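# Move wooden block from bench onto cart floor

## Task

Pick the wooden block up from the bench and lay it flat on the floor of the cart, at the end with the handle, next to the profiles. The drop flap must stay open, anything already in place must remain so, and at the end both grippers must be empty and away from the cart, the robot upright and not tilted, and touching nothing.

## Robot and tools

ROBOT. A Rainbow Robotics RB-Y1: a base on two driven wheels plus two rear casters, a folding torso (leg with ankle, knee, hip, then a chest that can yaw), a pan/tilt head, and two 7-joint arms, each ending in a parallel gripper with a wrist camera whose case juts sideways and can collide. The base is 0.58 m wide, extends 0.10 m in front of the wheel axle and 0.57 m behind it, and sweeps a 0.58 m radius when spinning in place. It cannot move sideways. Cameras: head_camera (896x504), left_wrist_camera and right_wrist_camera (644x364).

FRAMES. Base frame: origin on the floor between the drive wheels, x forward, y to the left, z up, metres. chest, left_hand and right_hand are printed in it; a hand point is the spot between its finger pads, fingers point along the hand's -z and close along its x. Printed hand positions can be off, more so at long reach or under load. Odometry frame is where the base frame was at scene start; base_odometry heading is in rad, left positive, and counts wheel turns only, so slip and pushes corrupt it.

move. One action per call; cameras and blocking are not part of it. Allowed mixes: base and/or joints (optionally with min_time_s or contact_limits); target alone or with min_time_s; or contact_limits alone. An empty call just reports state and images.
- base: a single object {x_m_s, turn_rad_s, for_s}. A velocity command, not a place: forward speed in m/s (0.005 to 0.4 either sign, or 0), left turn rate in rad/s (0.02 to 1.509 either sign, or 0), duration 0.1 to 5 s. Omitted speeds are 0. Acceleration is 0.4 m/s² (turning 0.5 rad/s²), so it coasts up to 1 s (turn 3.1 s) afterwards; distance is roughly speed times for_s. If |x_m_s| + 0.27·|turn_rad_s| exceeds 0.4, both shrink proportionally. The base does not halt on collision.
- joints: one flat dict keyed by joint name, covering torso, both arms, grippers and head in the same dict; each value is an absolute target (rad, grippers in metres of pad opening 0 to 0.1). Ranges: torso_squat_rad 0..1.2 (lowers level chest), torso_shift_rad -0.3..0.6 (hips forward), torso_pitch_rad -0.2..1.4 (bow forward), torso_yaw_rad -1.5..1.5 (left positive; raise both arms outward 0.2 rad or more first). Combined torso limits: squat+shift<=1.52; squat-shift+pitch<=1.57; shift+0.5pitch-0.4squat<=0.7; shift+0.3pitch-0.5squat<=0.39. Arms: shoulder_pitch ±2.356 (negative swings forward/up), left_shoulder_roll 0..3.141 and right_shoulder_roll -3.141..0 (away from body), shoulder_yaw ±2.094, elbow -2.617..0.01 (negative bends), forearm_roll ±3.141, wrist_pitch -1.57..1.919, hand_roll ±2.705. head_pan_rad ±0.523 (left positive), head_tilt_rad -0.35..1.57 (down positive).
- target: absolute pose for one hand: side "left" or "right", x, y, z in metres in the base frame (-3 to 3), quat_wxyz as four numbers w,x,y,z in the same form the hand lines print. It is solved once into arm joint angles, so the hand travels on an arc; split long moves into short steps. Status reads reached (within 10 mm and 2°), short (with the miss) or refused (with a reason). Only self-collision is checked, not the scene.
- min_time_s: 0.1 to 8 s, the slowest allowed duration of each arm, head, torso motion.
- contact_limits: dict with left_gripper_m and/or right_gripper_m in mA, 200 to 672.5; it persists until changed and scales grip force.
- blocking: true (default) returns when all motion rests; false returns within about 0.5 s and later moves override only the parts they name.
To grasp, command an opening at least 0.005 m under the object's width; off_target or done then both mean holding.

OTHER TOOLS. wait(seconds 0 to 10, cameras). stop(cameras) brakes all running motion. zoom_image(camera, region [x0,y0,x1,y1] in pixels from top-left, at most 504x504) magnifies a camera's latest image. read_manual gives licence text only. finished_scene(scene) ends the current scene irrevocably.

RESULTS. The move line says done or the worst status. Joint words: done, off_target (resting away from target, possibly still pushing), contact_stop (torso only), time_out, limit_stop_at_<name> (built-in limit; own_body variants mean the body guard acted), not_followed (arm command held back by the arm collision check), torque_fault (10 s full stop), limit_stop_at_motor_heat. A stop on one joint of the torso or an arm halts that whole group. lidar_m: 12 ranges in 30° sectors, first straight ahead, going counter-clockwise, seen only at 0.23 m height, "-" for nothing. wheel_motors_off is 1 while wheels are disabled. motor_effort gives wheel effort percentages with bracketed peaks; a high effort at rest suggests pushing on something. Joint torques, external torques, wrist force/torque and motor temperatures are raw and offset, useful only for trends. If a call is refused or an unplanned stop occurs, the rest of that reply's move, wait and finished_scene calls are skipped.

AVOID. Arms pressing or striking each other (including fingers and camera cases); torque faults; motors overheating from long stretched or loaded holds; heavy loads held far forward, which can tip the robot; driving into furniture or letting the upper body catch under a table edge; dropping the block or releasing it while moving; breaking torso combined limits. Time spent thinking also advances the simulation.

Each tool is called after "Call:" by a JSON object that holds its "fn" and its "kwargs", one argument or row to a line.

## Session

Call:
{"fn": "move", "kwargs": {
  "joints": {"head_tilt_rad":0.8}
}}

Call:
{"fn": "move", "kwargs": {
  "joints": {"head_tilt_rad":0.6,"head_pan_rad":0.5},
  "cameras": ["head_camera"]
}}

Call:
{"fn": "move", "kwargs": {
  "joints": {"head_tilt_rad":0.6,"head_pan_rad":-0.5},
  "cameras": ["head_camera"]
}}

Scene clock: 0.93 s.
Joint torques (N m): left_arm=[-1.63 -0.91 0.64 -0.38 -0.08 -0.68 0.04] | right_arm=[-3.69 -0.55 -0.61 -1.36 -0.08 -0.48 -0.02]
External joint torques (N m): left_arm=[-0.25 -1.05 0.63 0.17 -0.09 -0.25 0.04] | right_arm=[-0.09 0.57 -0.57 0.27 -0.14 0.12 -0.04]
Motor temperatures (°C): left_arm=[30 28 32 36 34 33 38] | right_arm=[34 30 32 30 35 36 34]
Wrist force (N): left_arm=[-0.4 1.7 -7.7] | right_arm=[-2.6 0.6 -4.2]
Wrist torque (N m): left_arm=[-0.31 0.12 0.09] | right_arm=[-0.03 -0.11 -0.10]
Wrist force, peak (N): left_arm=[0.1 1.6 -7.9] | right_arm=[-2.9 0.8 -5.4]
move: done
base_odometry: x=+0.000 y=+0.000 heading=+0.000
lidar_m: 0.74 1.03 1.55 4.57 1.51 1.08 1.03 1.09 1.42 3.61 1.10 0.78
base_status: not commanded
joint_positions: torso_squat_rad=+0.350 torso_shift_rad=+0.000 torso_pitch_rad=+0.000 torso_yaw_rad=+0.000 left_shoulder_pitch_rad=+0.037 left_shoulder_roll_rad=+0.004 left_shoulder_yaw_rad=-0.043 left_elbow_rad=-0.196 left_forearm_roll_rad=-0.014 left_wrist_pitch_rad=+0.002 left_hand_roll_rad=+0.027 left_gripper_m=+0.099 right_shoulder_pitch_rad=-0.040 right_shoulder_roll_rad=-0.021 right_shoulder_yaw_rad=-0.018 right_elbow_rad=-0.235 right_forearm_roll_rad=+0.049 right_wrist_pitch_rad=-0.014 right_hand_roll_rad=+0.035 right_gripper_m=+0.099 head_pan_rad=+0.000 head_tilt_rad=+0.800
joint_status: all done
wheel_motors_off: 0
motor_effort: left_wheel=+0(1) right_wheel=+0(2)
chest: x=-0.2280 y=+0.0001 z=+1.2475 quat_wxyz=(+1.000, +0.000, +0.000, +0.000) (m; base frame)
left_hand: x=-0.1598 y=+0.2200 z=+0.5653 quat_wxyz=(+0.997, +0.000, -0.079, -0.009) (m; base frame)
right_hand: x=-0.0823 y=-0.2360 z=+0.5770 quat_wxyz=(+0.989, -0.016, -0.142, +0.041) (m; base frame)
pictures: head_camera, left_wrist_camera, right_wrist_camera
camera_calibration:
head_camera: T_world_to_cam=[[-0.00443635, -0.999504, -0.0311766, 0.0434261], [-0.676342, 0.0259634, -0.73613, 0.977865], [0.736575, 0.0178203, -0.676122, 1.07557], [0, 0, 0, 1]] pos_world=[-0.130674, -0.00115112, 1.44841]
left_wrist_camera: T_world_to_cam=[[0.988724, 0.00955725, 0.149443, 0.0708295], [-0.0605519, -0.88722, 0.457355, -0.0439141], [0.13696, -0.461247, -0.876637, 0.69141], [0, 0, 0, 1]] pos_world=[-0.167385, 0.279272, 0.615616]
right_wrist_camera: T_world_to_cam=[[-0.945892, -0.11441, -0.303643, 0.0691098], [-0.245093, 0.865166, 0.437513, -0.0414065], [0.212646, 0.488261, -0.846394, 0.69334], [0, 0, 0, 1]] pos_world=[-0.0922137, -0.2948, 0.62594]

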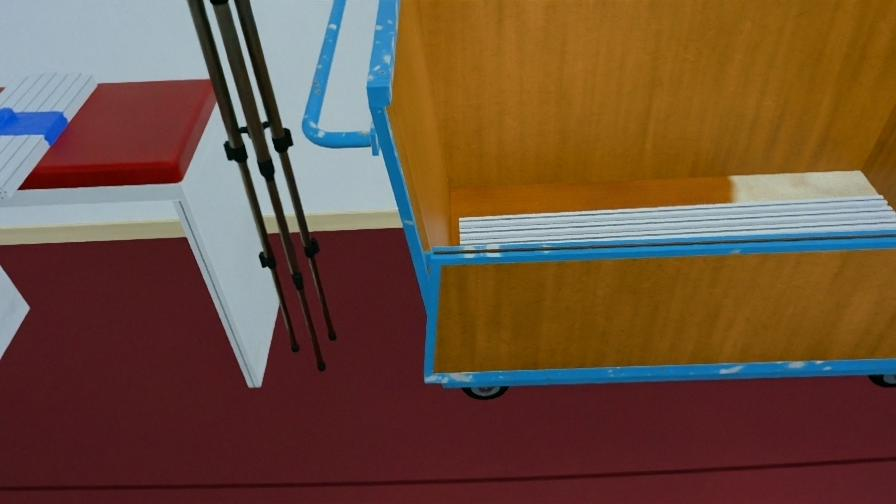

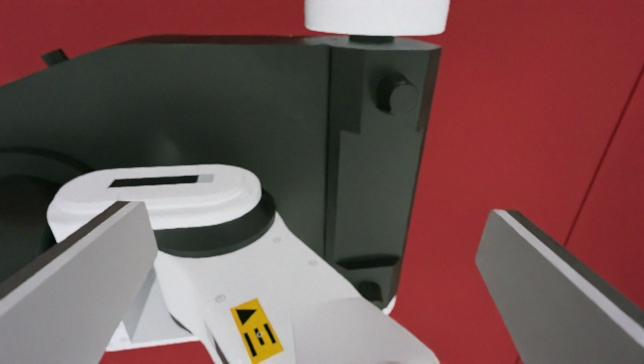

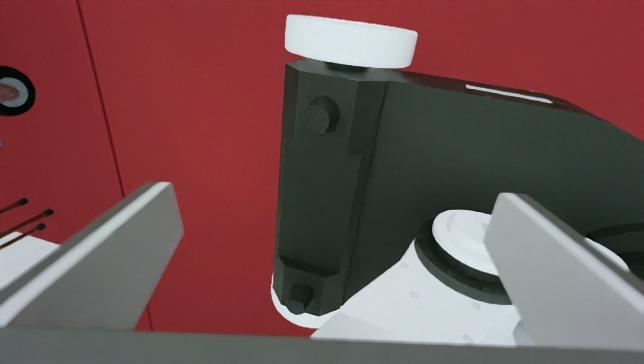

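Scene clock: 1.93 s.
Joint torques (N m): left_arm=[-1.54 -0.57 0.84 -0.46 -0.01 -0.65 -0.03] | right_arm=[-3.74 -0.73 -0.5 -1.37 -0.01 -0.44 -0.03]
External joint torques (N m): left_arm=[-0.16 -0.72 0.82 0.1 -0.01 -0.23 -0.02] | right_arm=[-0.14 0.39 -0.46 0.27 -0.07 0.16 -0.04]
Motor temperatures (°C): left_arm=[30 28 32 36 34 33 38] | right_arm=[34 30 32 30 35 36 34]
Wrist force (N): left_arm=[-0.4 1.5 -7.7] | right_arm=[-2.9 1.1 -4.5]
Wrist torque (N m): left_arm=[-0.28 0.11 0.08] | right_arm=[-0.11 -0.12 -0.09]
Wrist force, peak (N): left_arm=[-0.7 1.3 -8.3] | right_arm=[-2.9 1.1 -5.3]
move: done
base_odometry: x=+0.000 y=+0.000 heading=+0.000
lidar_m: 0.74 1.03 1.57 4.56 1.54 1.08 1.02 1.09 1.45 3.60 1.10 0.79
base_status: not commanded
joint_positions: torso_squat_rad=+0.350 torso_shift_rad=+0.000 torso_pitch_rad=+0.000 torso_yaw_rad=+0.000 left_shoulder_pitch_rad=+0.037 left_shoulder_roll_rad=+0.004 left_shoulder_yaw_rad=-0.043 left_elbow_rad=-0.196 left_forearm_roll_rad=-0.014 left_wrist_pitch_rad=+0.002 left_hand_roll_rad=+0.027 left_gripper_m=+0.099 right_shoulder_pitch_rad=-0.040 right_shoulder_roll_rad=-0.021 right_shoulder_yaw_rad=-0.018 right_elbow_rad=-0.235 right_forearm_roll_rad=+0.049 right_wrist_pitch_rad=-0.014 right_hand_roll_rad=+0.035 right_gripper_m=+0.099 head_pan_rad=+0.500 head_tilt_rad=+0.600
joint_status: all done
wheel_motors_off: 0
motor_effort: left_wheel=+0(1) right_wheel=+0(2)
chest: x=-0.2280 y=+0.0001 z=+1.2475 quat_wxyz=(+1.000, +0.000, +0.000, +0.000) (m; base frame)
left_hand: x=-0.1598 y=+0.2200 z=+0.5653 quat_wxyz=(+0.997, +0.000, -0.079, -0.009) (m; base frame)
right_hand: x=-0.0823 y=-0.2360 z=+0.5770 quat_wxyz=(+0.989, -0.016, -0.142, +0.041) (m; base frame)
pictures: head_camera
camera_calibration:
head_camera: T_world_to_cam=[[0.480736, -0.876301, -0.0314575, 0.143778], [-0.46593, -0.224888, -0.855765, 1.19442], [0.742833, 0.426055, -0.516407, 0.845606], [0, 0, 0, 1]] pos_world=[-0.140746, 0.0343293, 1.46335]

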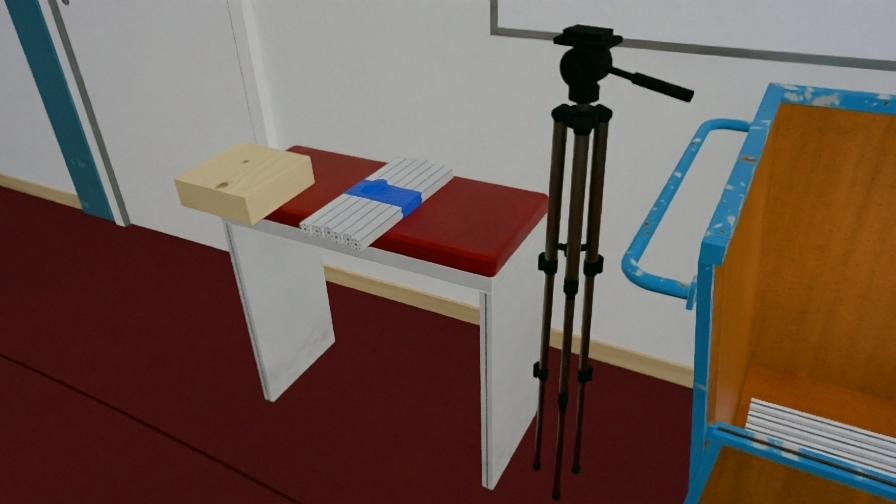

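Scene clock: 3.27 s.
Joint torques (N m): left_arm=[-1.7 -0.73 0.68 -0.48 0.01 -0.65 0.02] | right_arm=[-3.55 -0.39 -0.57 -1.44 -0.07 -0.43 -0.02]
External joint torques (N m): left_arm=[-0.31 -0.88 0.66 0.08 0.01 -0.22 0.03] | right_arm=[0.05 0.73 -0.53 0.19 -0.13 0.16 -0.03]
Motor temperatures (°C): left_arm=[30 28 32 36 34 33 38] | right_arm=[34 30 32 30 35 36 34]
Wrist force (N): left_arm=[-0.1 1.6 -7.3] | right_arm=[-2.8 0.9 -4.3]
Wrist torque (N m): left_arm=[-0.38 0.16 0.11] | right_arm=[-0.11 -0.14 -0.10]
Wrist force, peak (N): left_arm=[0.3 1.8 -8.1] | right_arm=[-2.9 1.1 -5.5]
move: done
base_odometry: x=+0.000 y=+0.000 heading=+0.000
lidar_m: 0.75 1.03 1.56 4.58 1.51 1.09 1.02 1.07 1.42 3.62 1.08 0.79
base_status: not commanded
joint_positions: torso_squat_rad=+0.350 torso_shift_rad=+0.000 torso_pitch_rad=+0.000 torso_yaw_rad=+0.000 left_shoulder_pitch_rad=+0.037 left_shoulder_roll_rad=+0.004 left_shoulder_yaw_rad=-0.043 left_elbow_rad=-0.196 left_forearm_roll_rad=-0.014 left_wrist_pitch_rad=+0.002 left_hand_roll_rad=+0.027 left_gripper_m=+0.099 right_shoulder_pitch_rad=-0.040 right_shoulder_roll_rad=-0.021 right_shoulder_yaw_rad=-0.018 right_elbow_rad=-0.235 right_forearm_roll_rad=+0.049 right_wrist_pitch_rad=-0.014 right_hand_roll_rad=+0.035 right_gripper_m=+0.099 head_pan_rad=-0.500 head_tilt_rad=+0.600
joint_status: all done
wheel_motors_off: 0
motor_effort: left_wheel=+0(1) right_wheel=+0(2)
chest: x=-0.2280 y=+0.0001 z=+1.2475 quat_wxyz=(+1.000, +0.000, +0.000, +0.000) (m; base frame)
left_hand: x=-0.1598 y=+0.2200 z=+0.5653 quat_wxyz=(+0.997, +0.000, -0.079, -0.009) (m; base frame)
right_hand: x=-0.0823 y=-0.2360 z=+0.5770 quat_wxyz=(+0.989, -0.016, -0.142, +0.041) (m; base frame)
pictures: head_camera
camera_calibration:
head_camera: T_world_to_cam=[[-0.477517, -0.87806, -0.0314197, -0.053747], [-0.440952, 0.270428, -0.855821, 1.19955], [0.75996, -0.394815, -0.516316, 0.849156], [0, 0, 0, 1]] pos_world=[-0.142045, -0.0363253, 1.46335]

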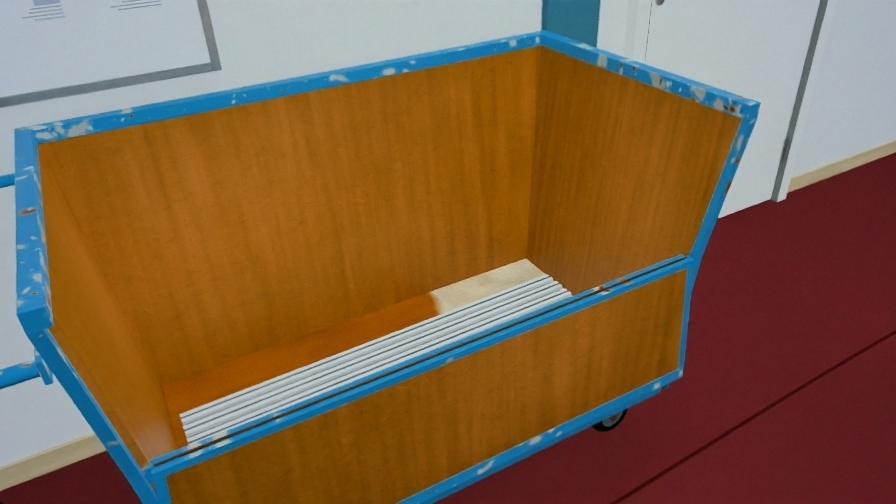

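Call:
{"fn": "move", "kwargs": {
  "base": {"turn_rad_s":1.2,"for_s":1.567},
  "joints": {"head_tilt_rad":0.6,"head_pan_rad":0},
  "cameras": []
}}

Call:
{"fn": "move", "kwargs": {
  "base": {"x_m_s":0.4,"for_s":3.367},
  "cameras": []
}}

Call:
{"fn": "move", "kwargs": {
  "base": {"turn_rad_s":-1.2,"for_s":1.567},
  "cameras": ["head_camera"]
}}

Scene clock: 24.77 s.
Joint torques (N m): left_arm=[-1.85 -0.91 0.7 -0.46 -0.07 -0.67 -0.02] | right_arm=[-3.41 -0.85 -0.36 -1.45 -0.07 -0.58 0.05]
External joint torques (N m): left_arm=[-0.46 -1.07 0.69 0.1 -0.07 -0.25 -0.02] | right_arm=[0.19 0.26 -0.32 0.18 -0.13 0.02 0.03]
Motor temperatures (°C): left_arm=[30 28 32 35 34 33 38] | right_arm=[34 30 32 30 35 36 34]
Wrist force (N): left_arm=[-0.2 1.2 -7.1] | right_arm=[-2.9 1.3 -4.9]
Wrist torque (N m): left_arm=[-0.28 0.15 0.05] | right_arm=[-0.12 -0.11 -0.08]
Wrist force, peak (N): left_arm=[0.2 1.5 -8.5] | right_arm=[-2.8 1.6 -5.5]
move: done
base_odometry: x=+0.000 y=+0.000 heading=+1.227
lidar_m: 1.57 2.56 1.28 1.03 1.02 1.13 1.76 3.85 1.00 0.75 0.75 1.06
base_status: done (sent for 1.57 of 1.57 s)
joint_positions: torso_squat_rad=+0.350 torso_shift_rad=+0.000 torso_pitch_rad=+0.000 torso_yaw_rad=+0.000 left_shoulder_pitch_rad=+0.037 left_shoulder_roll_rad=+0.004 left_shoulder_yaw_rad=-0.043 left_elbow_rad=-0.196 left_forearm_roll_rad=-0.014 left_wrist_pitch_rad=+0.002 left_hand_roll_rad=+0.027 left_gripper_m=+0.099 right_shoulder_pitch_rad=-0.040 right_shoulder_roll_rad=-0.021 right_shoulder_yaw_rad=-0.018 right_elbow_rad=-0.235 right_forearm_roll_rad=+0.049 right_wrist_pitch_rad=-0.014 right_hand_roll_rad=+0.035 right_gripper_m=+0.099 head_pan_rad=+0.000 head_tilt_rad=+0.600
joint_status: all done
wheel_motors_off: 0
motor_effort: left_wheel=+6(33) right_wheel=+20(51)
chest: x=-0.2280 y=+0.0001 z=+1.2475 quat_wxyz=(+1.000, +0.000, +0.000, +0.000) (m; base frame)
left_hand: x=-0.1598 y=+0.2200 z=+0.5653 quat_wxyz=(+0.997, +0.000, -0.079, -0.009) (m; base frame)
right_hand: x=-0.0823 y=-0.2360 z=+0.5770 quat_wxyz=(+0.989, -0.016, -0.142, +0.041) (m; base frame)
pictures: none
No camera images: "cameras" was empty.

Scene clock: 29.50 s.
Joint torques (N m): left_arm=[-1.29 -0.86 0.69 -0.47 0 -0.58 0.01] | right_arm=[-3.3 -0.63 -0.69 -1.21 -0.06 -0.66 0.19]
External joint torques (N m): left_arm=[0.08 -1.01 0.68 0.08 0 -0.15 0.01] | right_arm=[0.3 0.49 -0.65 0.42 -0.12 -0.06 0.17]
Motor temperatures (°C): left_arm=[30 28 32 35 34 33 37] | right_arm=[34 30 32 30 35 36 34]
Wrist force (N): left_arm=[0.1 1.0 -7.1] | right_arm=[-2.9 1.2 -4.7]
Wrist torque (N m): left_arm=[-0.24 0.16 0.08] | right_arm=[-0.10 -0.13 -0.08]
Wrist force, peak (N): left_arm=[0.0 1.1 -8.5] | right_arm=[-3.1 1.5 -5.2]
move: done
base_odometry: x=+0.453 y=+1.268 heading=+1.228
lidar_m: 1.72 3.76 1.90 1.53 1.51 1.66 2.59 1.22 0.83 1.06 0.42 1.13
base_status: done (sent for 3.37 of 3.37 s)
joint_positions: torso_squat_rad=+0.350 torso_shift_rad=+0.000 torso_pitch_rad=+0.000 torso_yaw_rad=+0.000 left_shoulder_pitch_rad=+0.037 left_shoulder_roll_rad=+0.004 left_shoulder_yaw_rad=-0.043 left_elbow_rad=-0.196 left_forearm_roll_rad=-0.014 left_wrist_pitch_rad=+0.002 left_hand_roll_rad=+0.027 left_gripper_m=+0.099 right_shoulder_pitch_rad=-0.040 right_shoulder_roll_rad=-0.021 right_shoulder_yaw_rad=-0.018 right_elbow_rad=-0.235 right_forearm_roll_rad=+0.049 right_wrist_pitch_rad=-0.014 right_hand_roll_rad=+0.035 right_gripper_m=+0.099 head_pan_rad=+0.000 head_tilt_rad=+0.600
joint_status: not commanded
wheel_motors_off: 0
motor_effort: left_wheel=+22(48) right_wheel=-21(48)
chest: x=-0.2280 y=+0.0001 z=+1.2475 quat_wxyz=(+1.000, +0.000, +0.000, +0.000) (m; base frame)
left_hand: x=-0.1597 y=+0.2200 z=+0.5653 quat_wxyz=(+0.997, +0.000, -0.079, -0.009) (m; base frame)
right_hand: x=-0.0823 y=-0.2360 z=+0.5770 quat_wxyz=(+0.989, -0.016, -0.142, +0.041) (m; base frame)
pictures: none
No camera images: "cameras" was empty.

Scene clock: 33.00 s.
Joint torques (N m): left_arm=[-1.36 -1.02 0.92 -0.62 -0.04 -0.57 -0.04] | right_arm=[-3.15 -0.56 -0.76 -1.32 -0.02 -0.52 0.04]
External joint torques (N m): left_arm=[0.02 -1.17 0.91 -0.07 -0.04 -0.15 -0.03] | right_arm=[0.45 0.57 -0.72 0.31 -0.09 0.08 0.03]
Motor temperatures (°C): left_arm=[30 28 32 35 34 33 37] | right_arm=[34 30 32 30 35 36 34]
Wrist force (N): left_arm=[-0.2 1.1 -7.2] | right_arm=[-2.7 1.4 -4.8]
Wrist torque (N m): left_arm=[-0.25 0.09 0.08] | right_arm=[-0.15 -0.10 -0.11]
Wrist force, peak (N): left_arm=[-0.6 1.5 -8.2] | right_arm=[-3.2 1.6 -5.0]
move: done
base_odometry: x=+0.453 y=+1.268 heading=+0.002
lidar_m: 0.43 1.08 1.43 3.72 2.21 1.57 1.51 1.58 2.11 1.21 0.82 0.95
base_status: done (sent for 1.57 of 1.57 s)
joint_positions: torso_squat_rad=+0.350 torso_shift_rad=+0.000 torso_pitch_rad=+0.000 torso_yaw_rad=+0.000 left_shoulder_pitch_rad=+0.037 left_shoulder_roll_rad=+0.004 left_shoulder_yaw_rad=-0.043 left_elbow_rad=-0.196 left_forearm_roll_rad=-0.014 left_wrist_pitch_rad=+0.002 left_hand_roll_rad=+0.027 left_gripper_m=+0.099 right_shoulder_pitch_rad=-0.040 right_shoulder_roll_rad=-0.021 right_shoulder_yaw_rad=-0.018 right_elbow_rad=-0.235 right_forearm_roll_rad=+0.049 right_wrist_pitch_rad=-0.014 right_hand_roll_rad=+0.035 right_gripper_m=+0.099 head_pan_rad=+0.000 head_tilt_rad=+0.600
joint_status: not commanded
wheel_motors_off: 0
motor_effort: left_wheel=+22(51) right_wheel=+2(54)
chest: x=-0.2280 y=+0.0001 z=+1.2475 quat_wxyz=(+1.000, +0.000, +0.000, +0.000) (m; base frame)
left_hand: x=-0.1598 y=+0.2200 z=+0.5653 quat_wxyz=(+0.997, +0.000, -0.079, -0.009) (m; base frame)
right_hand: x=-0.0823 y=-0.2360 z=+0.5770 quat_wxyz=(+0.989, -0.016, -0.142, +0.041) (m; base frame)
pictures: head_camera
camera_calibration:
head_camera: T_world_to_cam=[[0.00184319, -0.999504, -0.0314327, 0.0449903], [-0.516689, 0.02596, -0.85578, 1.18398], [0.856171, 0.0178183, -0.516385, 0.868942], [0, 0, 0, 1]] pos_world=[-0.132298, -0.00125112, 1.46335]

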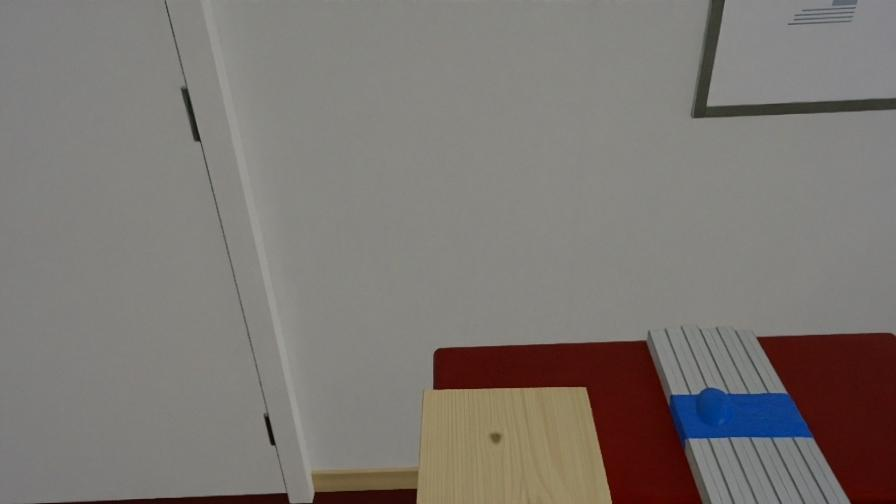

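Call:
{"fn": "move", "kwargs": {
  "joints": {"head_tilt_rad":1.0},
  "cameras": ["head_camera"]
}}

Scene clock: 34.67 s.
Joint torques (N m): left_arm=[-1.47 -0.47 0.82 -0.47 0.08 -0.62 0.04] | right_arm=[-2.8 -0.6 -0.65 -1.27 -0.12 -0.56 0.01]
External joint torques (N m): left_arm=[-0.08 -0.62 0.81 0.08 0.07 -0.2 0.05] | right_arm=[0.8 0.52 -0.61 0.36 -0.18 0.04 0]
Motor temperatures (°C): left_arm=[30 28 32 35 34 33 37] | right_arm=[34 30 32 30 35 36 34]
Wrist force (N): left_arm=[-0.2 1.2 -7.6] | right_arm=[-2.7 1.1 -4.7]
Wrist torque (N m): left_arm=[-0.27 0.13 0.09] | right_arm=[-0.10 -0.11 -0.09]
Wrist force, peak (N): left_arm=[-0.4 1.7 -8.2] | right_arm=[-2.5 1.3 -5.4]
move: done
base_odometry: x=+0.453 y=+1.268 heading=+0.002
lidar_m: 0.42 1.08 1.42 3.72 2.24 1.59 1.50 1.58 2.11 1.20 0.81 0.95
base_status: not commanded
joint_positions: torso_squat_rad=+0.350 torso_shift_rad=+0.000 torso_pitch_rad=+0.000 torso_yaw_rad=+0.000 left_shoulder_pitch_rad=+0.037 left_shoulder_roll_rad=+0.004 left_shoulder_yaw_rad=-0.043 left_elbow_rad=-0.196 left_forearm_roll_rad=-0.014 left_wrist_pitch_rad=+0.002 left_hand_roll_rad=+0.027 left_gripper_m=+0.099 right_shoulder_pitch_rad=-0.040 right_shoulder_roll_rad=-0.021 right_shoulder_yaw_rad=-0.018 right_elbow_rad=-0.235 right_forearm_roll_rad=+0.049 right_wrist_pitch_rad=-0.014 right_hand_roll_rad=+0.035 right_gripper_m=+0.099 head_pan_rad=+0.000 head_tilt_rad=+1.000
joint_status: all done
wheel_motors_off: 0
motor_effort: left_wheel=+23(23) right_wheel=+3(4)
chest: x=-0.2280 y=+0.0001 z=+1.2475 quat_wxyz=(+1.000, +0.000, +0.000, +0.000) (m; base frame)
left_hand: x=-0.1598 y=+0.2200 z=+0.5653 quat_wxyz=(+0.997, +0.000, -0.079, -0.009) (m; base frame)
right_hand: x=-0.0823 y=-0.2360 z=+0.5770 quat_wxyz=(+0.989, -0.016, -0.142, +0.041) (m; base frame)
pictures: head_camera
camera_calibration:
head_camera: T_world_to_cam=[[-0.0106246, -0.999502, -0.0297278, 0.0399617], [-0.809164, 0.0260604, -0.587005, 0.73469], [0.587487, 0.0178179, -0.809037, 1.23731], [0, 0, 0, 1]] pos_world=[-0.131995, -0.00125082, 1.43348]

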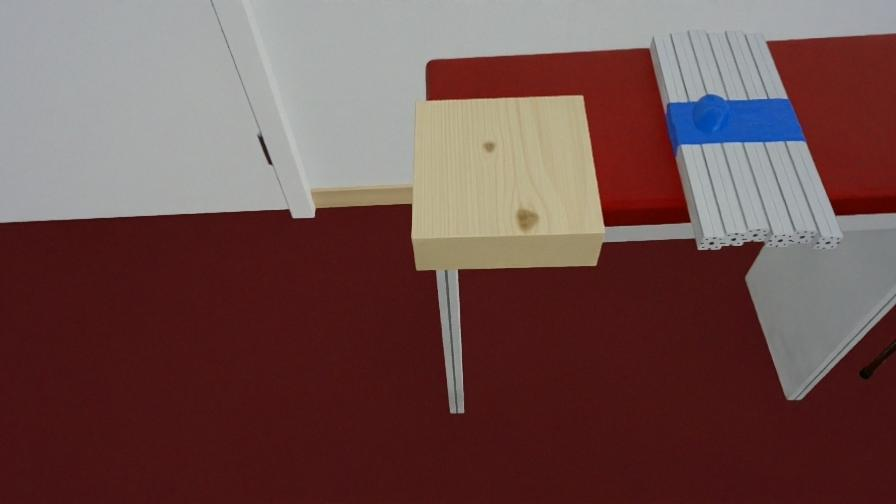

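Call:
{"fn": "move", "kwargs": {
  "joints": {"left_shoulder_pitch_rad":0.3,"left_shoulder_roll_rad":0.35,"left_elbow_rad":-2.0,"right_shoulder_pitch_rad":0.3,"right_shoulder_roll_rad":-0.35,"right_elbow_rad":-2.0},
  "cameras": []
}}

Call:
{"fn": "move", "kwargs": {
  "base": {"x_m_s":0.1,"for_s":1.5},
  "joints": {"torso_pitch_rad":0.6,"head_tilt_rad":0.6},
  "cameras": []
}}

Call:
{"fn": "move", "kwargs": {
  "target": {"side":"left","x":0.31,"y":0.19,"z":0.92,"quat_wxyz":[0.9982,-0.06,0,0]},
  "cameras": []
}}

Call:
{"fn": "move", "kwargs": {
  "target": {"side":"right","x":0.31,"y":-0.29,"z":0.92,"quat_wxyz":[0.9982,0.06,0,0]}
}}

Scene clock: 45.03 s.
Joint torques (N m): left_arm=[-5.98 3.66 4.44 -9.53 -0.01 -2.03 -0.11] | right_arm=[-5.37 -6.4 -4.19 -10.29 0.05 -1.56 -0.04]
External joint torques (N m): left_arm=[0.52 -1.09 0.47 0.68 -0.06 -0.18 -0.07] | right_arm=[0.57 -0.63 -0.12 -0.66 -0.14 0.17 -0.08]
Motor temperatures (°C): left_arm=[30 28 32 36 34 33 37] | right_arm=[34 30 32 30 35 36 34]
Wrist force (N): left_arm=[-5.8 -0.6 -1.2] | right_arm=[-6.6 3.3 2.2]
Wrist torque (N m): left_arm=[-0.15 -0.27 0.16] | right_arm=[-0.30 -0.35 -0.13]
Wrist force, peak (N): left_arm=[-0.2 2.0 -8.4] | right_arm=[-7.0 3.6 1.9]
move: done
base_odometry: x=+0.453 y=+1.268 heading=+0.002
lidar_m: 0.43 1.07 1.44 3.70 2.21 1.58 1.51 1.58 2.11 1.20 0.82 0.97
base_status: not commanded
joint_positions: torso_squat_rad=+0.350 torso_shift_rad=+0.000 torso_pitch_rad=+0.000 torso_yaw_rad=+0.000 left_shoulder_pitch_rad=+0.300 left_shoulder_roll_rad=+0.350 left_shoulder_yaw_rad=-0.043 left_elbow_rad=-2.000 left_forearm_roll_rad=-0.014 left_wrist_pitch_rad=+0.002 left_hand_roll_rad=+0.027 left_gripper_m=+0.099 right_shoulder_pitch_rad=+0.300 right_shoulder_roll_rad=-0.350 right_shoulder_yaw_rad=-0.018 right_elbow_rad=-2.000 right_forearm_roll_rad=+0.049 right_wrist_pitch_rad=-0.014 right_hand_roll_rad=+0.035 right_gripper_m=+0.099 head_pan_rad=+0.000 head_tilt_rad=+1.000
joint_status: all done
wheel_motors_off: 0
motor_effort: left_wheel=+22(24) right_wheel=+4(6)
chest: x=-0.2280 y=+0.0001 z=+1.2475 quat_wxyz=(+1.000, +0.000, +0.000, +0.000) (m; base frame)
left_hand: x=+0.2062 y=+0.2828 z=+1.0938 quat_wxyz=(+0.655, +0.090, -0.738, -0.135) (m; base frame)
right_hand: x=+0.2061 y=-0.3094 z=+1.1073 quat_wxyz=(+0.637, -0.153, -0.739, +0.155) (m; base frame)
pictures: none
No camera images: "cameras" was empty.

Scene clock: 47.83 s.
Joint torques (N m): left_arm=[4.52 2.87 3.88 -7.89 -0.01 -1.8 -0.03] | right_arm=[5.71 -5.18 -3.9 -8.45 0.08 -1.52 -0.02]
External joint torques (N m): left_arm=[-0.09 -1.1 0.81 0.66 -0.06 -0.07 0.01] | right_arm=[0.59 -0.53 -0.19 -0.41 -0.09 0.1 -0.05]
Motor temperatures (°C): left_arm=[30 28 32 36 34 33 37] | right_arm=[34 30 32 30 35 36 34]
Wrist force (N): left_arm=[-4.0 0.3 -4.8] | right_arm=[-6.0 3.2 -1.7]
Wrist torque (N m): left_arm=[-0.25 -0.04 0.15] | right_arm=[-0.24 -0.29 -0.11]
Wrist force, peak (N): left_arm=[-5.3 -0.3 -4.4] | right_arm=[-6.9 3.6 1.4]
move: done
base_odometry: x=+0.603 y=+1.268 heading=+0.001
lidar_m: 0.27 0.93 1.23 3.16 2.44 1.74 1.65 1.73 2.32 1.21 0.73 0.96
base_status: done (sent for 1.5 of 1.5 s)
joint_positions: torso_squat_rad=+0.350 torso_shift_rad=+0.000 torso_pitch_rad=+0.600 torso_yaw_rad=+0.000 left_shoulder_pitch_rad=+0.300 left_shoulder_roll_rad=+0.350 left_shoulder_yaw_rad=-0.043 left_elbow_rad=-2.000 left_forearm_roll_rad=-0.014 left_wrist_pitch_rad=+0.002 left_hand_roll_rad=+0.027 left_gripper_m=+0.099 right_shoulder_pitch_rad=+0.300 right_shoulder_roll_rad=-0.350 right_shoulder_yaw_rad=-0.018 right_elbow_rad=-2.000 right_forearm_roll_rad=+0.049 right_wrist_pitch_rad=-0.014 right_hand_roll_rad=+0.035 right_gripper_m=+0.099 head_pan_rad=+0.000 head_tilt_rad=+0.600
joint_status: all done
wheel_motors_off: 0
motor_effort: left_wheel=-8(55) right_wheel=+7(42)
chest: x=-0.0533 y=+0.0001 z=+1.1934 quat_wxyz=(+0.955, +0.000, +0.296, +0.000) (m; base frame)
left_hand: x=+0.2183 y=+0.2828 z=+0.8214 quat_wxyz=(+0.844, +0.046, -0.512, -0.156) (m; base frame)
right_hand: x=+0.2258 y=-0.3095 z=+0.8326 quat_wxyz=(+0.827, -0.101, -0.518, +0.194) (m; base frame)
pictures: none
No camera images: "cameras" was empty.

Scene clock: 49.73 s.
Joint torques (N m): left_arm=[-11.06 6.24 6.81 -5.72 -0.15 -0.78 -0.14] | right_arm=[5.33 -5.24 -4.39 -8.35 -0.09 -1.68 0.04]
External joint torques (N m): left_arm=[1.84 -2.01 -0.05 0.28 -0.33 -0.54 -0.13] | right_arm=[0.2 -0.6 -0.68 -0.31 -0.26 -0.06 0]
Motor temperatures (°C): left_arm=[30 28 32 36 34 33 37] | right_arm=[34 30 32 30 35 36 34]
Wrist force (N): left_arm=[1.1 2.0 -7.7] | right_arm=[-5.8 3.1 -2.1]
Wrist torque (N m): left_arm=[-0.33 0.26 0.10] | right_arm=[-0.24 -0.29 -0.11]
Wrist force, peak (N): left_arm=[-2.0 3.7 -7.4] | right_arm=[-6.3 3.0 -1.5]
move: done
base_odometry: x=+0.603 y=+1.268 heading=+0.001
lidar_m: 0.28 0.93 1.22 3.13 2.44 1.73 1.66 1.73 2.31 1.23 0.74 0.97
base_status: not commanded
joint_positions: torso_squat_rad=+0.350 torso_shift_rad=+0.000 torso_pitch_rad=+0.600 torso_yaw_rad=+0.000 left_shoulder_pitch_rad=-0.889 left_shoulder_roll_rad=+0.766 left_shoulder_yaw_rad=-0.201 left_elbow_rad=-2.017 left_forearm_roll_rad=+0.923 left_wrist_pitch_rad=+1.919 left_hand_roll_rad=+0.792 left_gripper_m=+0.099 right_shoulder_pitch_rad=+0.300 right_shoulder_roll_rad=-0.350 right_shoulder_yaw_rad=-0.018 right_elbow_rad=-2.000 right_forearm_roll_rad=+0.049 right_wrist_pitch_rad=-0.014 right_hand_roll_rad=+0.035 right_gripper_m=+0.099 head_pan_rad=+0.000 head_tilt_rad=+0.600
joint_status: all done
wheel_motors_off: 0
motor_effort: left_wheel=-9(9) right_wheel=+11(11)
chest: x=-0.0533 y=+0.0001 z=+1.1934 quat_wxyz=(+0.955, +0.000, +0.296, +0.000) (m; base frame)
left_hand: x=+0.3101 y=+0.1901 z=+0.9202 quat_wxyz=(+0.998, -0.060, -0.001, +0.000) (m; base frame)
left_hand_status: reached (checked arc, planned for 1.6 s): 0 mm and 0.1 deg off.
right_hand: x=+0.2258 y=-0.3095 z=+0.8326 quat_wxyz=(+0.827, -0.101, -0.518, +0.194) (m; base frame)
pictures: none
No camera images: "cameras" was empty.

Scene clock: 51.63 s.
Joint torques (N m): left_arm=[-11.63 6.39 7.21 -5.66 -0.02 -0.56 -0.13] | right_arm=[-10 -12.51 -7.49 -5.44 0.19 -0.33 0.24]
External joint torques (N m): left_arm=[1.28 -1.86 0.34 0.34 -0.21 -0.33 -0.13] | right_arm=[0.33 -0.26 -0.67 0.21 0.16 -0.18 0.24]
Motor temperatures (°C): left_arm=[30 28 32 36 34 33 37] | right_arm=[34 30 32 30 35 36 34]
Wrist force (N): left_arm=[0.8 2.7 -7.0] | right_arm=[-0.9 0.0 -5.4]
Wrist torque (N m): left_arm=[-0.40 0.21 0.10] | right_arm=[0.00 0.00 -0.06]
Wrist force, peak (N): left_arm=[0.9 2.2 -8.6] | right_arm=[7.9 -4.8 27.6]
move: done
base_odometry: x=+0.603 y=+1.268 heading=+0.001
lidar_m: 0.26 0.93 1.22 3.18 2.46 1.74 1.66 1.73 2.30 1.22 0.74 0.96
base_status: not commanded
joint_positions: torso_squat_rad=+0.350 torso_shift_rad=+0.000 torso_pitch_rad=+0.600 torso_yaw_rad=+0.000 left_shoulder_pitch_rad=-0.889 left_shoulder_roll_rad=+0.766 left_shoulder_yaw_rad=-0.201 left_elbow_rad=-2.017 left_forearm_roll_rad=+0.923 left_wrist_pitch_rad=+1.919 left_hand_roll_rad=+0.792 left_gripper_m=+0.099 right_shoulder_pitch_rad=-0.704 right_shoulder_roll_rad=-0.839 right_shoulder_yaw_rad=-0.095 right_elbow_rad=-1.954 right_forearm_roll_rad=-0.961 right_wrist_pitch_rad=+1.919 right_hand_roll_rad=-0.484 right_gripper_m=+0.099 head_pan_rad=+0.000 head_tilt_rad=+0.600
joint_status: all done
wheel_motors_off: 0
motor_effort: left_wheel=-8(10) right_wheel=+7(14)
chest: x=-0.0534 y=+0.0001 z=+1.1935 quat_wxyz=(+0.955, +0.000, +0.295, +0.000) (m; base frame)
left_hand: x=+0.3100 y=+0.1902 z=+0.9202 quat_wxyz=(+0.998, -0.060, -0.001, +0.000) (m; base frame)
right_hand: x=+0.3096 y=-0.2900 z=+0.9206 quat_wxyz=(+0.998, +0.060, -0.002, +0.000) (m; base frame)
right_hand_status: reached (checked arc, planned for 1.6 s): 1 mm and 0.2 deg off.
pictures: head_camera, left_wrist_camera, right_wrist_camera
camera_calibration:
head_camera: T_world_to_cam=[[-0.0162605, -0.999506, -0.0268971, 0.0366882], [-0.909569, 0.0259582, -0.414742, 0.680621], [0.415235, 0.0177209, -0.909542, 1.13726], [0, 0, 0, 1]] pos_world=[0.147439, -0.00115088, 1.31765]
left_wrist_camera: T_world_to_cam=[[0.999601, 0.026047, -0.0109571, -0.30538], [0.0276977, -0.826306, 0.56254, -0.340047], [0.00559853, -0.562619, -0.826698, 0.9385], [0, 0, 0, 1]] pos_world=[0.309423, 0.254989, 0.9638]
right_wrist_camera: T_world_to_cam=[[-0.999141, -0.0251547, -0.0329184, 0.331121], [-0.0399642, 0.794633, 0.605773, -0.287778], [0.01092, 0.606568, -0.794956, 0.976524], [0, 0, 0, 1]] pos_world=[0.308672, -0.355321, 0.961522]

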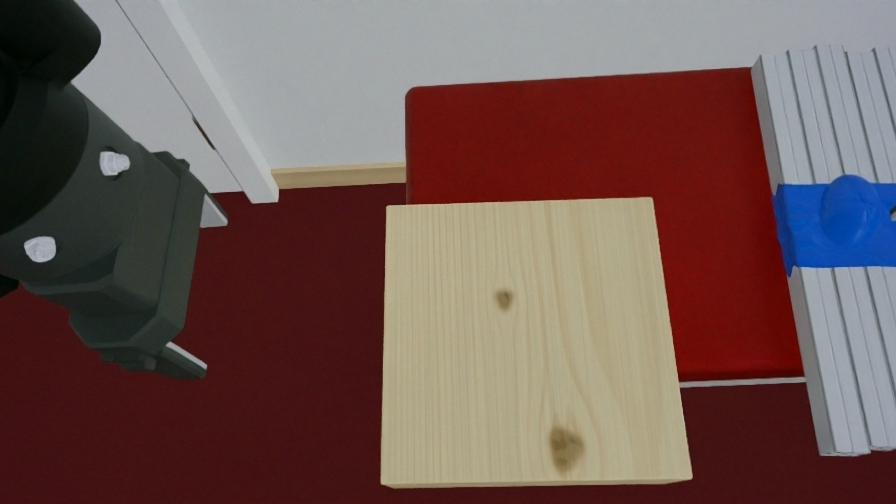

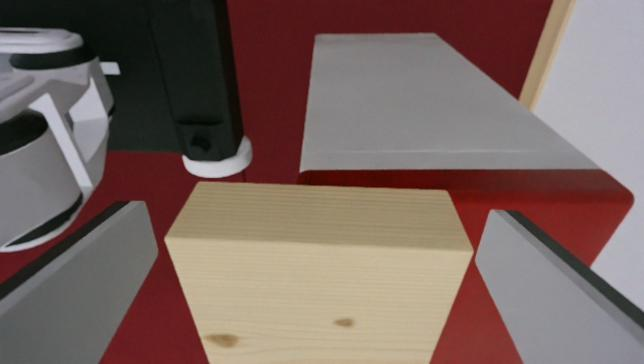

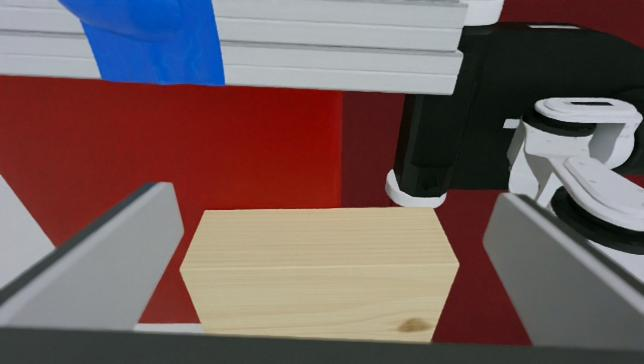

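Call:
{"fn": "move", "kwargs": {
  "target": {"side":"left","x":0.318,"y":0.105,"z":0.765,"quat_wxyz":[0.9982,-0.06,0,0]},
  "cameras": []
}}

Call:
{"fn": "move", "kwargs": {
  "target": {"side":"right","x":0.318,"y":-0.212,"z":0.765,"quat_wxyz":[0.9982,0.06,0,0]},
  "cameras": ["head_camera","left_wrist_camera"]
}}

Call:
{"fn": "move", "kwargs": {
  "target": {"side":"left","x":0.318,"y":0.075,"z":0.765,"quat_wxyz":[0.9982,-0.06,0,0]},
  "min_time_s": 1,
  "cameras": []
}}

Call:
{"fn": "move", "kwargs": {
  "target": {"side":"right","x":0.318,"y":-0.172,"z":0.765,"quat_wxyz":[0.9982,0.06,0,0]},
  "min_time_s": 1.5
}}

Scene clock: 58.37 s.
Joint torques (N m): left_arm=[-13.6 3.05 6.1 -7.34 0.31 -0.17 -0.14] | right_arm=[-9.96 -12.29 -7.53 -6.13 0.06 -0.05 0.18]
External joint torques (N m): left_arm=[0.45 -0.41 1.11 0.59 0.11 0.06 -0.14] | right_arm=[0.37 -0.04 -0.72 -0.48 0.03 0.1 0.18]
Motor temperatures (°C): left_arm=[31 28 32 36 34 33 37] | right_arm=[34 30 32 30 35 36 34]
Wrist force (N): left_arm=[0.4 2.0 -7.5] | right_arm=[-1.0 0.5 -5.3]
Wrist torque (N m): left_arm=[-0.30 0.09 0.10] | right_arm=[-0.06 -0.02 -0.06]
Wrist force, peak (N): left_arm=[1.4 2.7 -8.5] | right_arm=[-0.8 0.5 -5.6]
move: done
base_odometry: x=+0.603 y=+1.268 heading=+0.001
lidar_m: 0.28 0.93 1.21 3.16 2.45 1.74 1.65 1.72 2.32 1.23 0.74 0.96
base_status: not commanded
joint_positions: torso_squat_rad=+0.350 torso_shift_rad=+0.000 torso_pitch_rad=+0.600 torso_yaw_rad=+0.000 left_shoulder_pitch_rad=-0.920 left_shoulder_roll_rad=+0.469 left_shoulder_yaw_rad=-0.489 left_elbow_rad=-1.514 left_forearm_roll_rad=+0.585 left_wrist_pitch_rad=+1.503 left_hand_roll_rad=+0.701 left_gripper_m=+0.099 right_shoulder_pitch_rad=-0.704 right_shoulder_roll_rad=-0.839 right_shoulder_yaw_rad=-0.095 right_elbow_rad=-1.954 right_forearm_roll_rad=-0.961 right_wrist_pitch_rad=+1.919 right_hand_roll_rad=-0.484 right_gripper_m=+0.099 head_pan_rad=+0.000 head_tilt_rad=+0.600
joint_status: all done
wheel_motors_off: 0
motor_effort: left_wheel=-8(9) right_wheel=+7(10)
chest: x=-0.0533 y=+0.0001 z=+1.1934 quat_wxyz=(+0.955, +0.000, +0.295, +0.000) (m; base frame)
left_hand: x=+0.3179 y=+0.1049 z=+0.7651 quat_wxyz=(+0.998, -0.060, +0.000, +0.000) (m; base frame)
left_hand_status: reached (checked arc, planned for 0.8 s): 0 mm and 0.0 deg off.
right_hand: x=+0.3096 y=-0.2900 z=+0.9205 quat_wxyz=(+0.998, +0.060, -0.002, +0.000) (m; base frame)
pictures: none
No camera images: "cameras" was empty.

Scene clock: 59.40 s.
Joint torques (N m): left_arm=[-13.24 2.28 6.4 -7.26 0.36 -0.23 -0.01] | right_arm=[-13.08 -9.08 -6.01 -7.9 -0.25 0.08 -0.01]
External joint torques (N m): left_arm=[0.81 -1.14 1.41 0.67 0.15 0 -0.01] | right_arm=[-1.59 -1.33 -1.07 -0.57 -0.28 0.21 -0.01]
Motor temperatures (°C): left_arm=[31 28 32 36 34 33 37] | right_arm=[34 30 32 30 35 36 34]
Wrist force (N): left_arm=[0.6 2.1 -7.5] | right_arm=[-0.9 0.1 -5.3]
Wrist torque (N m): left_arm=[-0.37 0.21 0.13] | right_arm=[-0.04 -0.02 -0.08]
Wrist force, peak (N): left_arm=[1.3 2.5 -8.3] | right_arm=[-0.4 0.5 -6.4]
move: done
base_odometry: x=+0.603 y=+1.268 heading=+0.001
lidar_m: 0.28 0.93 1.23 3.17 2.43 1.75 1.66 1.74 2.31 1.23 0.75 0.95
base_status: not commanded
joint_positions: torso_squat_rad=+0.350 torso_shift_rad=+0.000 torso_pitch_rad=+0.600 torso_yaw_rad=+0.000 left_shoulder_pitch_rad=-0.920 left_shoulder_roll_rad=+0.469 left_shoulder_yaw_rad=-0.489 left_elbow_rad=-1.514 left_forearm_roll_rad=+0.585 left_wrist_pitch_rad=+1.503 left_hand_roll_rad=+0.701 left_gripper_m=+0.099 right_shoulder_pitch_rad=-0.747 right_shoulder_roll_rad=-0.565 right_shoulder_yaw_rad=+0.215 right_elbow_rad=-1.566 right_forearm_roll_rad=-0.626 right_wrist_pitch_rad=+1.526 right_hand_roll_rad=-0.420 right_gripper_m=+0.099 head_pan_rad=+0.000 head_tilt_rad=+0.600
joint_status: all done
wheel_motors_off: 0
motor_effort: left_wheel=-7(9) right_wheel=+8(10)
chest: x=-0.0533 y=+0.0001 z=+1.1935 quat_wxyz=(+0.955, +0.000, +0.295, +0.000) (m; base frame)
left_hand: x=+0.3179 y=+0.1050 z=+0.7651 quat_wxyz=(+0.998, -0.060, +0.000, +0.000) (m; base frame)
right_hand: x=+0.3177 y=-0.2118 z=+0.7649 quat_wxyz=(+0.998, +0.060, +0.000, +0.000) (m; base frame)
right_hand_status: reached (checked arc, planned for 0.7 s): 0 mm and 0.0 deg off.
pictures: head_camera, left_wrist_camera
camera_calibration:
head_camera: T_world_to_cam=[[-0.0163157, -0.999502, -0.0270247, 0.0367661], [-0.909624, 0.0260589, -0.414615, 0.680557], [0.415113, 0.0178175, -0.909595, 1.13731], [0, 0, 0, 1]] pos_world=[0.147539, -0.00125083, 1.31765]
left_wrist_camera: T_world_to_cam=[[0.999603, 0.0256194, -0.0117434, -0.312049], [0.0277884, -0.82652, 0.56222, -0.323151], [0.00469759, -0.562323, -0.826904, 0.762703], [0, 0, 0, 1]] pos_world=[0.317322, 0.169789, 0.8087]

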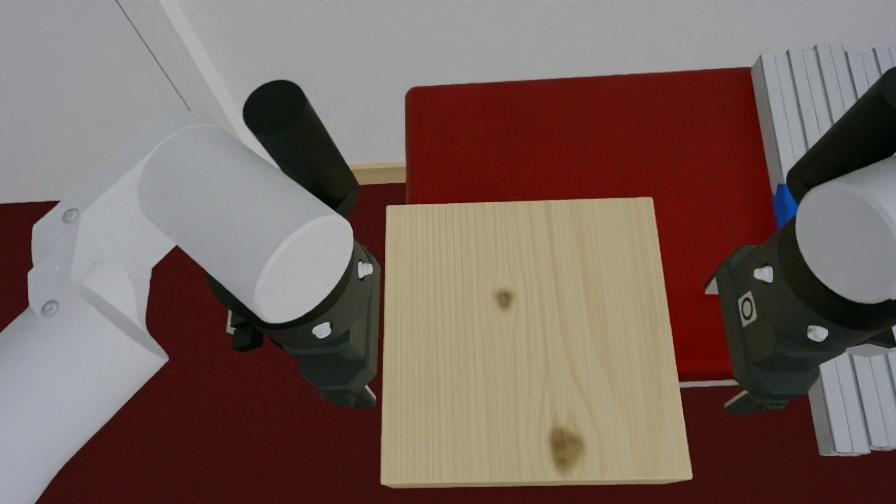

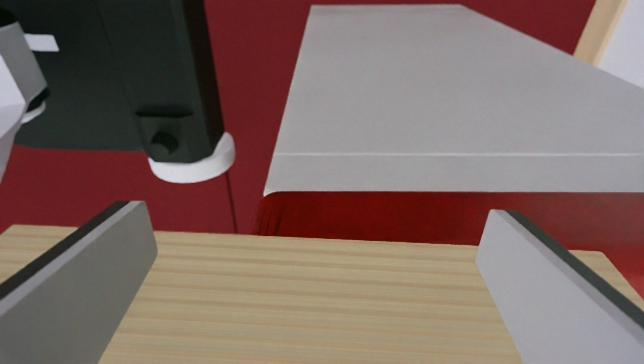

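Scene clock: 60.73 s.
Joint torques (N m): left_arm=[-16.52 -3.53 4.79 -8.76 1.16 -2.32 0.58] | right_arm=[-13.22 -8.99 -5.86 -7.73 -0.36 -0.09 -0.02]
External joint torques (N m): left_arm=[-1.92 -5.67 0.13 -0.69 0.96 -2.09 0.58] | right_arm=[-1.74 -1.23 -0.91 -0.4 -0.39 0.04 -0.02]
Motor temperatures (°C): left_arm=[31 28 32 36 34 33 37] | right_arm=[34 30 32 30 35 36 34]
Wrist force (N): left_arm=[-2.0 9.9 -5.2] | right_arm=[-1.1 -0.1 -5.3]
Wrist torque (N m): left_arm=[-0.12 0.44 -0.32] | right_arm=[0.00 -0.01 -0.09]
Wrist force, peak (N): left_arm=[3.3 14.4 -4.3] | right_arm=[-0.6 0.3 -5.7]
move: done
base_odometry: x=+0.603 y=+1.268 heading=+0.001
lidar_m: 0.27 0.93 1.22 3.16 2.44 1.74 1.65 1.74 2.31 1.23 0.73 0.95
base_status: not commanded
joint_positions: torso_squat_rad=+0.350 torso_shift_rad=+0.000 torso_pitch_rad=+0.600 torso_yaw_rad=+0.000 left_shoulder_pitch_rad=-0.964 left_shoulder_roll_rad=+0.406 left_shoulder_yaw_rad=-0.522 left_elbow_rad=-1.469 left_forearm_roll_rad=+0.549 left_wrist_pitch_rad=+1.506 left_hand_roll_rad=+0.742 left_gripper_m=+0.099 right_shoulder_pitch_rad=-0.747 right_shoulder_roll_rad=-0.565 right_shoulder_yaw_rad=+0.215 right_elbow_rad=-1.566 right_forearm_roll_rad=-0.626 right_wrist_pitch_rad=+1.526 right_hand_roll_rad=-0.420 right_gripper_m=+0.099 head_pan_rad=+0.000 head_tilt_rad=+0.600
joint_status: all done
wheel_motors_off: 0
motor_effort: left_wheel=-8(9) right_wheel=+7(9)
chest: x=-0.0533 y=+0.0001 z=+1.1935 quat_wxyz=(+0.955, +0.000, +0.295, +0.000) (m; base frame)
left_hand: x=+0.3179 y=+0.0760 z=+0.7648 quat_wxyz=(+0.998, -0.059, +0.000, +0.000) (m; base frame)
left_hand_status: reached (checked arc, planned for 1.0 s): 1 mm and 0.1 deg off.
right_hand: x=+0.3177 y=-0.2118 z=+0.7649 quat_wxyz=(+0.998, +0.060, +0.000, +0.000) (m; base frame)
pictures: none
No camera images: "cameras" was empty.

Scene clock: 62.57 s.
Joint torques (N m): left_arm=[-19.29 -17.37 3.85 -14.67 6.28 -7.05 1.67] | right_arm=[-21.53 23.89 5.14 -15.53 -8.75 -5.81 -1.99]
External joint torques (N m): left_arm=[-4.69 -19.59 -0.82 -6.62 6.09 -6.83 1.67] | right_arm=[-9.41 30.09 9.66 -7.98 -8.8 -5.68 -1.99]
Motor temperatures (°C): left_arm=[31 28 32 36 34 33 37] | right_arm=[34 30 32 30 36 36 34]
Wrist force (N): left_arm=[-1.2 42.3 1.9] | right_arm=[-4.2 -54.3 12.2]
Wrist torque (N m): left_arm=[-1.04 0.47 -1.80] | right_arm=[2.09 0.31 1.65]
Wrist force, peak (N): left_arm=[-1.0 44.0 1.1] | right_arm=[-4.2 -55.6 12.4]
move: done
base_odometry: x=+0.603 y=+1.268 heading=+0.001
lidar_m: 0.27 0.93 1.23 3.15 2.46 1.75 1.66 1.73 2.32 1.23 0.75 0.96
base_status: not commanded
joint_positions: torso_squat_rad=+0.350 torso_shift_rad=+0.000 torso_pitch_rad=+0.600 torso_yaw_rad=+0.000 left_shoulder_pitch_rad=-0.963 left_shoulder_roll_rad=+0.409 left_shoulder_yaw_rad=-0.522 left_elbow_rad=-1.467 left_forearm_roll_rad=+0.548 left_wrist_pitch_rad=+1.508 left_hand_roll_rad=+0.742 left_gripper_m=+0.099 right_shoulder_pitch_rad=-0.788 right_shoulder_roll_rad=-0.505 right_shoulder_yaw_rad=+0.271 right_elbow_rad=-1.564 right_forearm_roll_rad=-0.565 right_wrist_pitch_rad=+1.546 right_hand_roll_rad=-0.494 right_gripper_m=+0.099 head_pan_rad=+0.000 head_tilt_rad=+0.600
joint_status: all done
wheel_motors_off: 0
motor_effort: left_wheel=-8(9) right_wheel=+10(11)
chest: x=-0.0535 y=+0.0000 z=+1.1935 quat_wxyz=(+0.955, +0.000, +0.295, +0.000) (m; base frame)
left_hand: x=+0.3182 y=+0.0787 z=+0.7642 quat_wxyz=(+0.998, -0.056, +0.000, +0.001) (m; base frame)
right_hand: x=+0.3180 y=-0.1781 z=+0.7646 quat_wxyz=(+0.998, +0.055, +0.000, -0.002) (m; base frame)
right_hand_status: reached (checked arc, planned for 1.5 s): 6 mm and 0.7 deg off.
pictures: head_camera, left_wrist_camera, right_wrist_camera
camera_calibration:
head_camera: T_world_to_cam=[[-0.0164776, -0.999503, -0.0268898, 0.0366125], [-0.909473, 0.0261566, -0.414939, 0.68082], [0.415436, 0.0176184, -0.909452, 1.13724], [0, 0, 0, 1]] pos_world=[0.147339, -0.00125003, 1.31775]
left_wrist_camera: T_world_to_cam=[[0.99953, 0.0280232, -0.0124137, -0.311351], [0.0301928, -0.830585, 0.556072, -0.340206], [0.00527229, -0.556186, -0.831041, 0.749634], [0, 0, 0, 1]] pos_world=[0.317524, 0.143091, 0.808291]
right_wrist_camera: T_world_to_cam=[[-0.999362, -0.0214236, -0.0285691, 0.334576], [-0.0342595, 0.800876, 0.59785, -0.276518], [0.0100722, 0.598447, -0.801099, 0.788], [0, 0, 0, 1]] pos_world=[0.316952, -0.242952, 0.806141]

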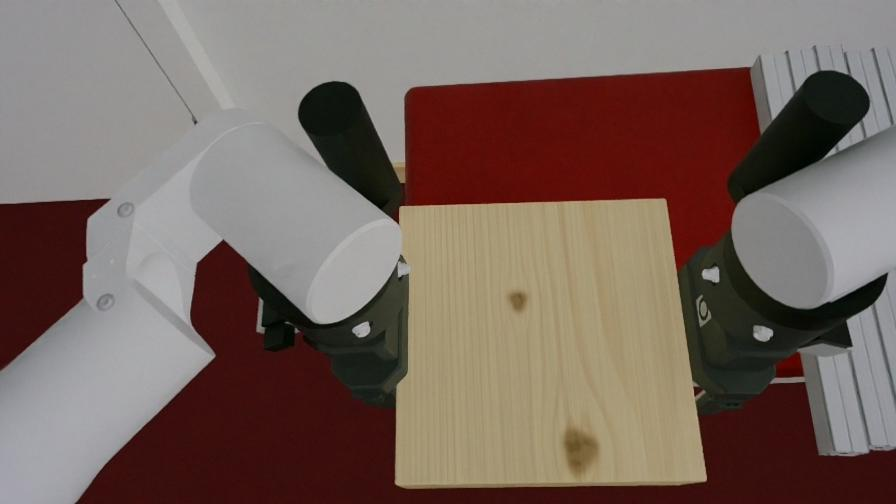

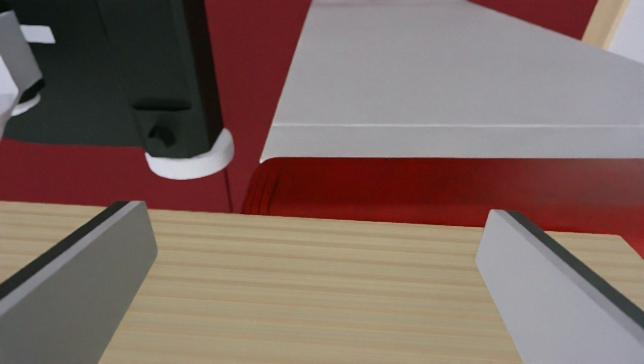

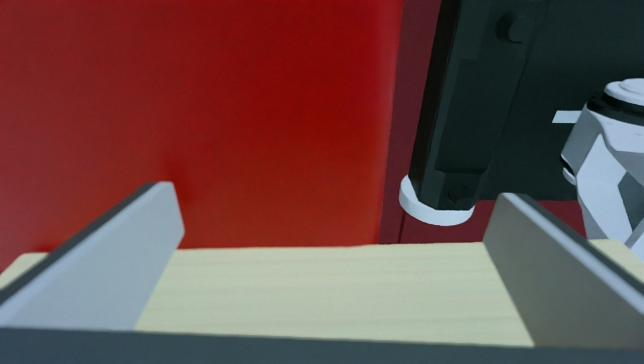

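Call:
{"fn": "move", "kwargs": {
  "joints": {"torso_squat_rad":0.05},
  "min_time_s": 1.5
}}

Scene clock: 66.13 s.
Joint torques (N m): left_arm=[-23.33 -18 1.55 -18.54 6.1 -6.36 -1.73] | right_arm=[-22.85 13.65 1.96 -18.92 -6.57 -4.3 1.21]
External joint torques (N m): left_arm=[-8.77 -20.22 -3.12 -10.5 5.91 -6.15 -1.73] | right_arm=[-10.76 19.78 6.45 -11.36 -6.62 -4.17 1.21]
Motor temperatures (°C): left_arm=[31 28 32 36 34 33 37] | right_arm=[34 30 32 31 36 36 34]
Wrist force (N): left_arm=[0.9 38.3 -10.3] | right_arm=[-3.2 -34.7 -12.0]
Wrist torque (N m): left_arm=[-1.00 0.33 2.09] | right_arm=[0.75 0.24 -1.53]
Wrist force, peak (N): left_arm=[1.4 45.7 -9.6] | right_arm=[-3.1 -54.7 12.3]
move: done
base_odometry: x=+0.603 y=+1.268 heading=+0.001
lidar_m: 0.28 0.93 1.23 3.16 2.46 1.73 1.66 1.72 2.31 1.23 0.75 0.95
base_status: not commanded
joint_positions: torso_squat_rad=+0.050 torso_shift_rad=+0.000 torso_pitch_rad=+0.601 torso_yaw_rad=+0.000 left_shoulder_pitch_rad=-0.962 left_shoulder_roll_rad=+0.409 left_shoulder_yaw_rad=-0.522 left_elbow_rad=-1.466 left_forearm_roll_rad=+0.548 left_wrist_pitch_rad=+1.507 left_hand_roll_rad=+0.743 left_gripper_m=+0.099 right_shoulder_pitch_rad=-0.788 right_shoulder_roll_rad=-0.502 right_shoulder_yaw_rad=+0.272 right_elbow_rad=-1.564 right_forearm_roll_rad=-0.566 right_wrist_pitch_rad=+1.546 right_hand_roll_rad=-0.494 right_gripper_m=+0.099 head_pan_rad=+0.000 head_tilt_rad=+0.600
joint_status: all done
wheel_motors_off: 0
motor_effort: left_wheel=-7(10) right_wheel=+11(11)
chest: x=-0.0529 y=+0.0000 z=+1.2349 quat_wxyz=(+0.955, +0.000, +0.296, +0.000) (m; base frame)
left_hand: x=+0.3179 y=+0.0793 z=+0.8047 quat_wxyz=(+0.998, -0.056, +0.001, +0.002) (m; base frame)
right_hand: x=+0.3173 y=-0.1765 z=+0.8050 quat_wxyz=(+0.998, +0.056, +0.002, -0.002) (m; base frame)
pictures: head_camera, left_wrist_camera, right_wrist_camera
camera_calibration:
head_camera: T_world_to_cam=[[-0.01634, -0.999501, -0.0270141, 0.037877], [-0.909939, 0.0260631, -0.413922, 0.6972], [0.414419, 0.0178177, -0.909912, 1.17511], [0, 0, 0, 1]] pos_world=[0.14804, -0.00125081, 1.35886]
left_wrist_camera: T_world_to_cam=[[0.999429, 0.030362, -0.0148344, -0.308816], [0.0334861, -0.8309, 0.555414, -0.362662], [0.00453757, -0.555593, -0.831442, 0.784115], [0, 0, 0, 1]] pos_world=[0.317226, 0.143689, 0.848792]
right_wrist_camera: T_world_to_cam=[[-0.999442, -0.0214623, -0.0256045, 0.332751], [-0.0325368, 0.799311, 0.600037, -0.304538], [0.00758783, 0.600535, -0.799563, 0.819442], [0, 0, 0, 1]] pos_world=[0.316439, -0.241541, 0.846449]

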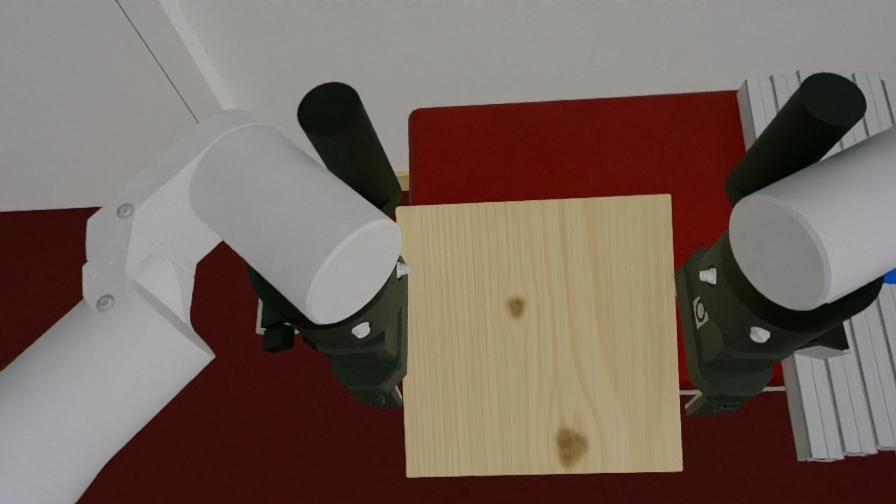

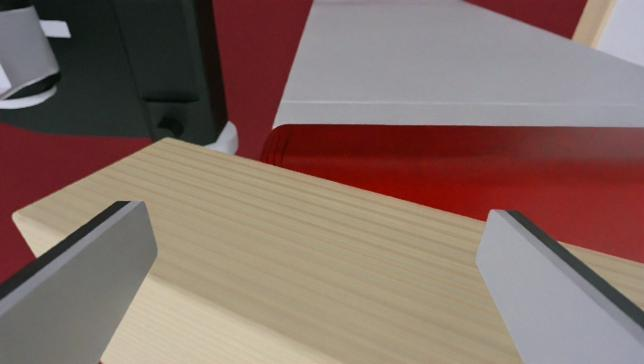

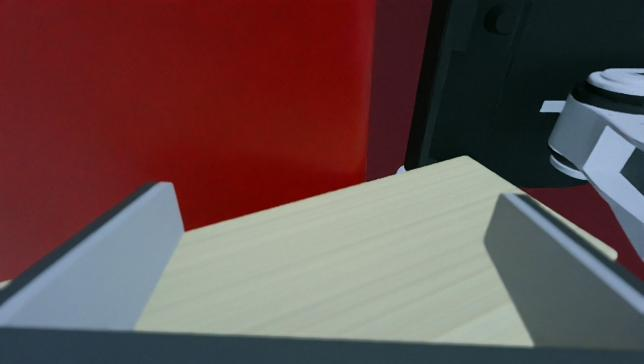

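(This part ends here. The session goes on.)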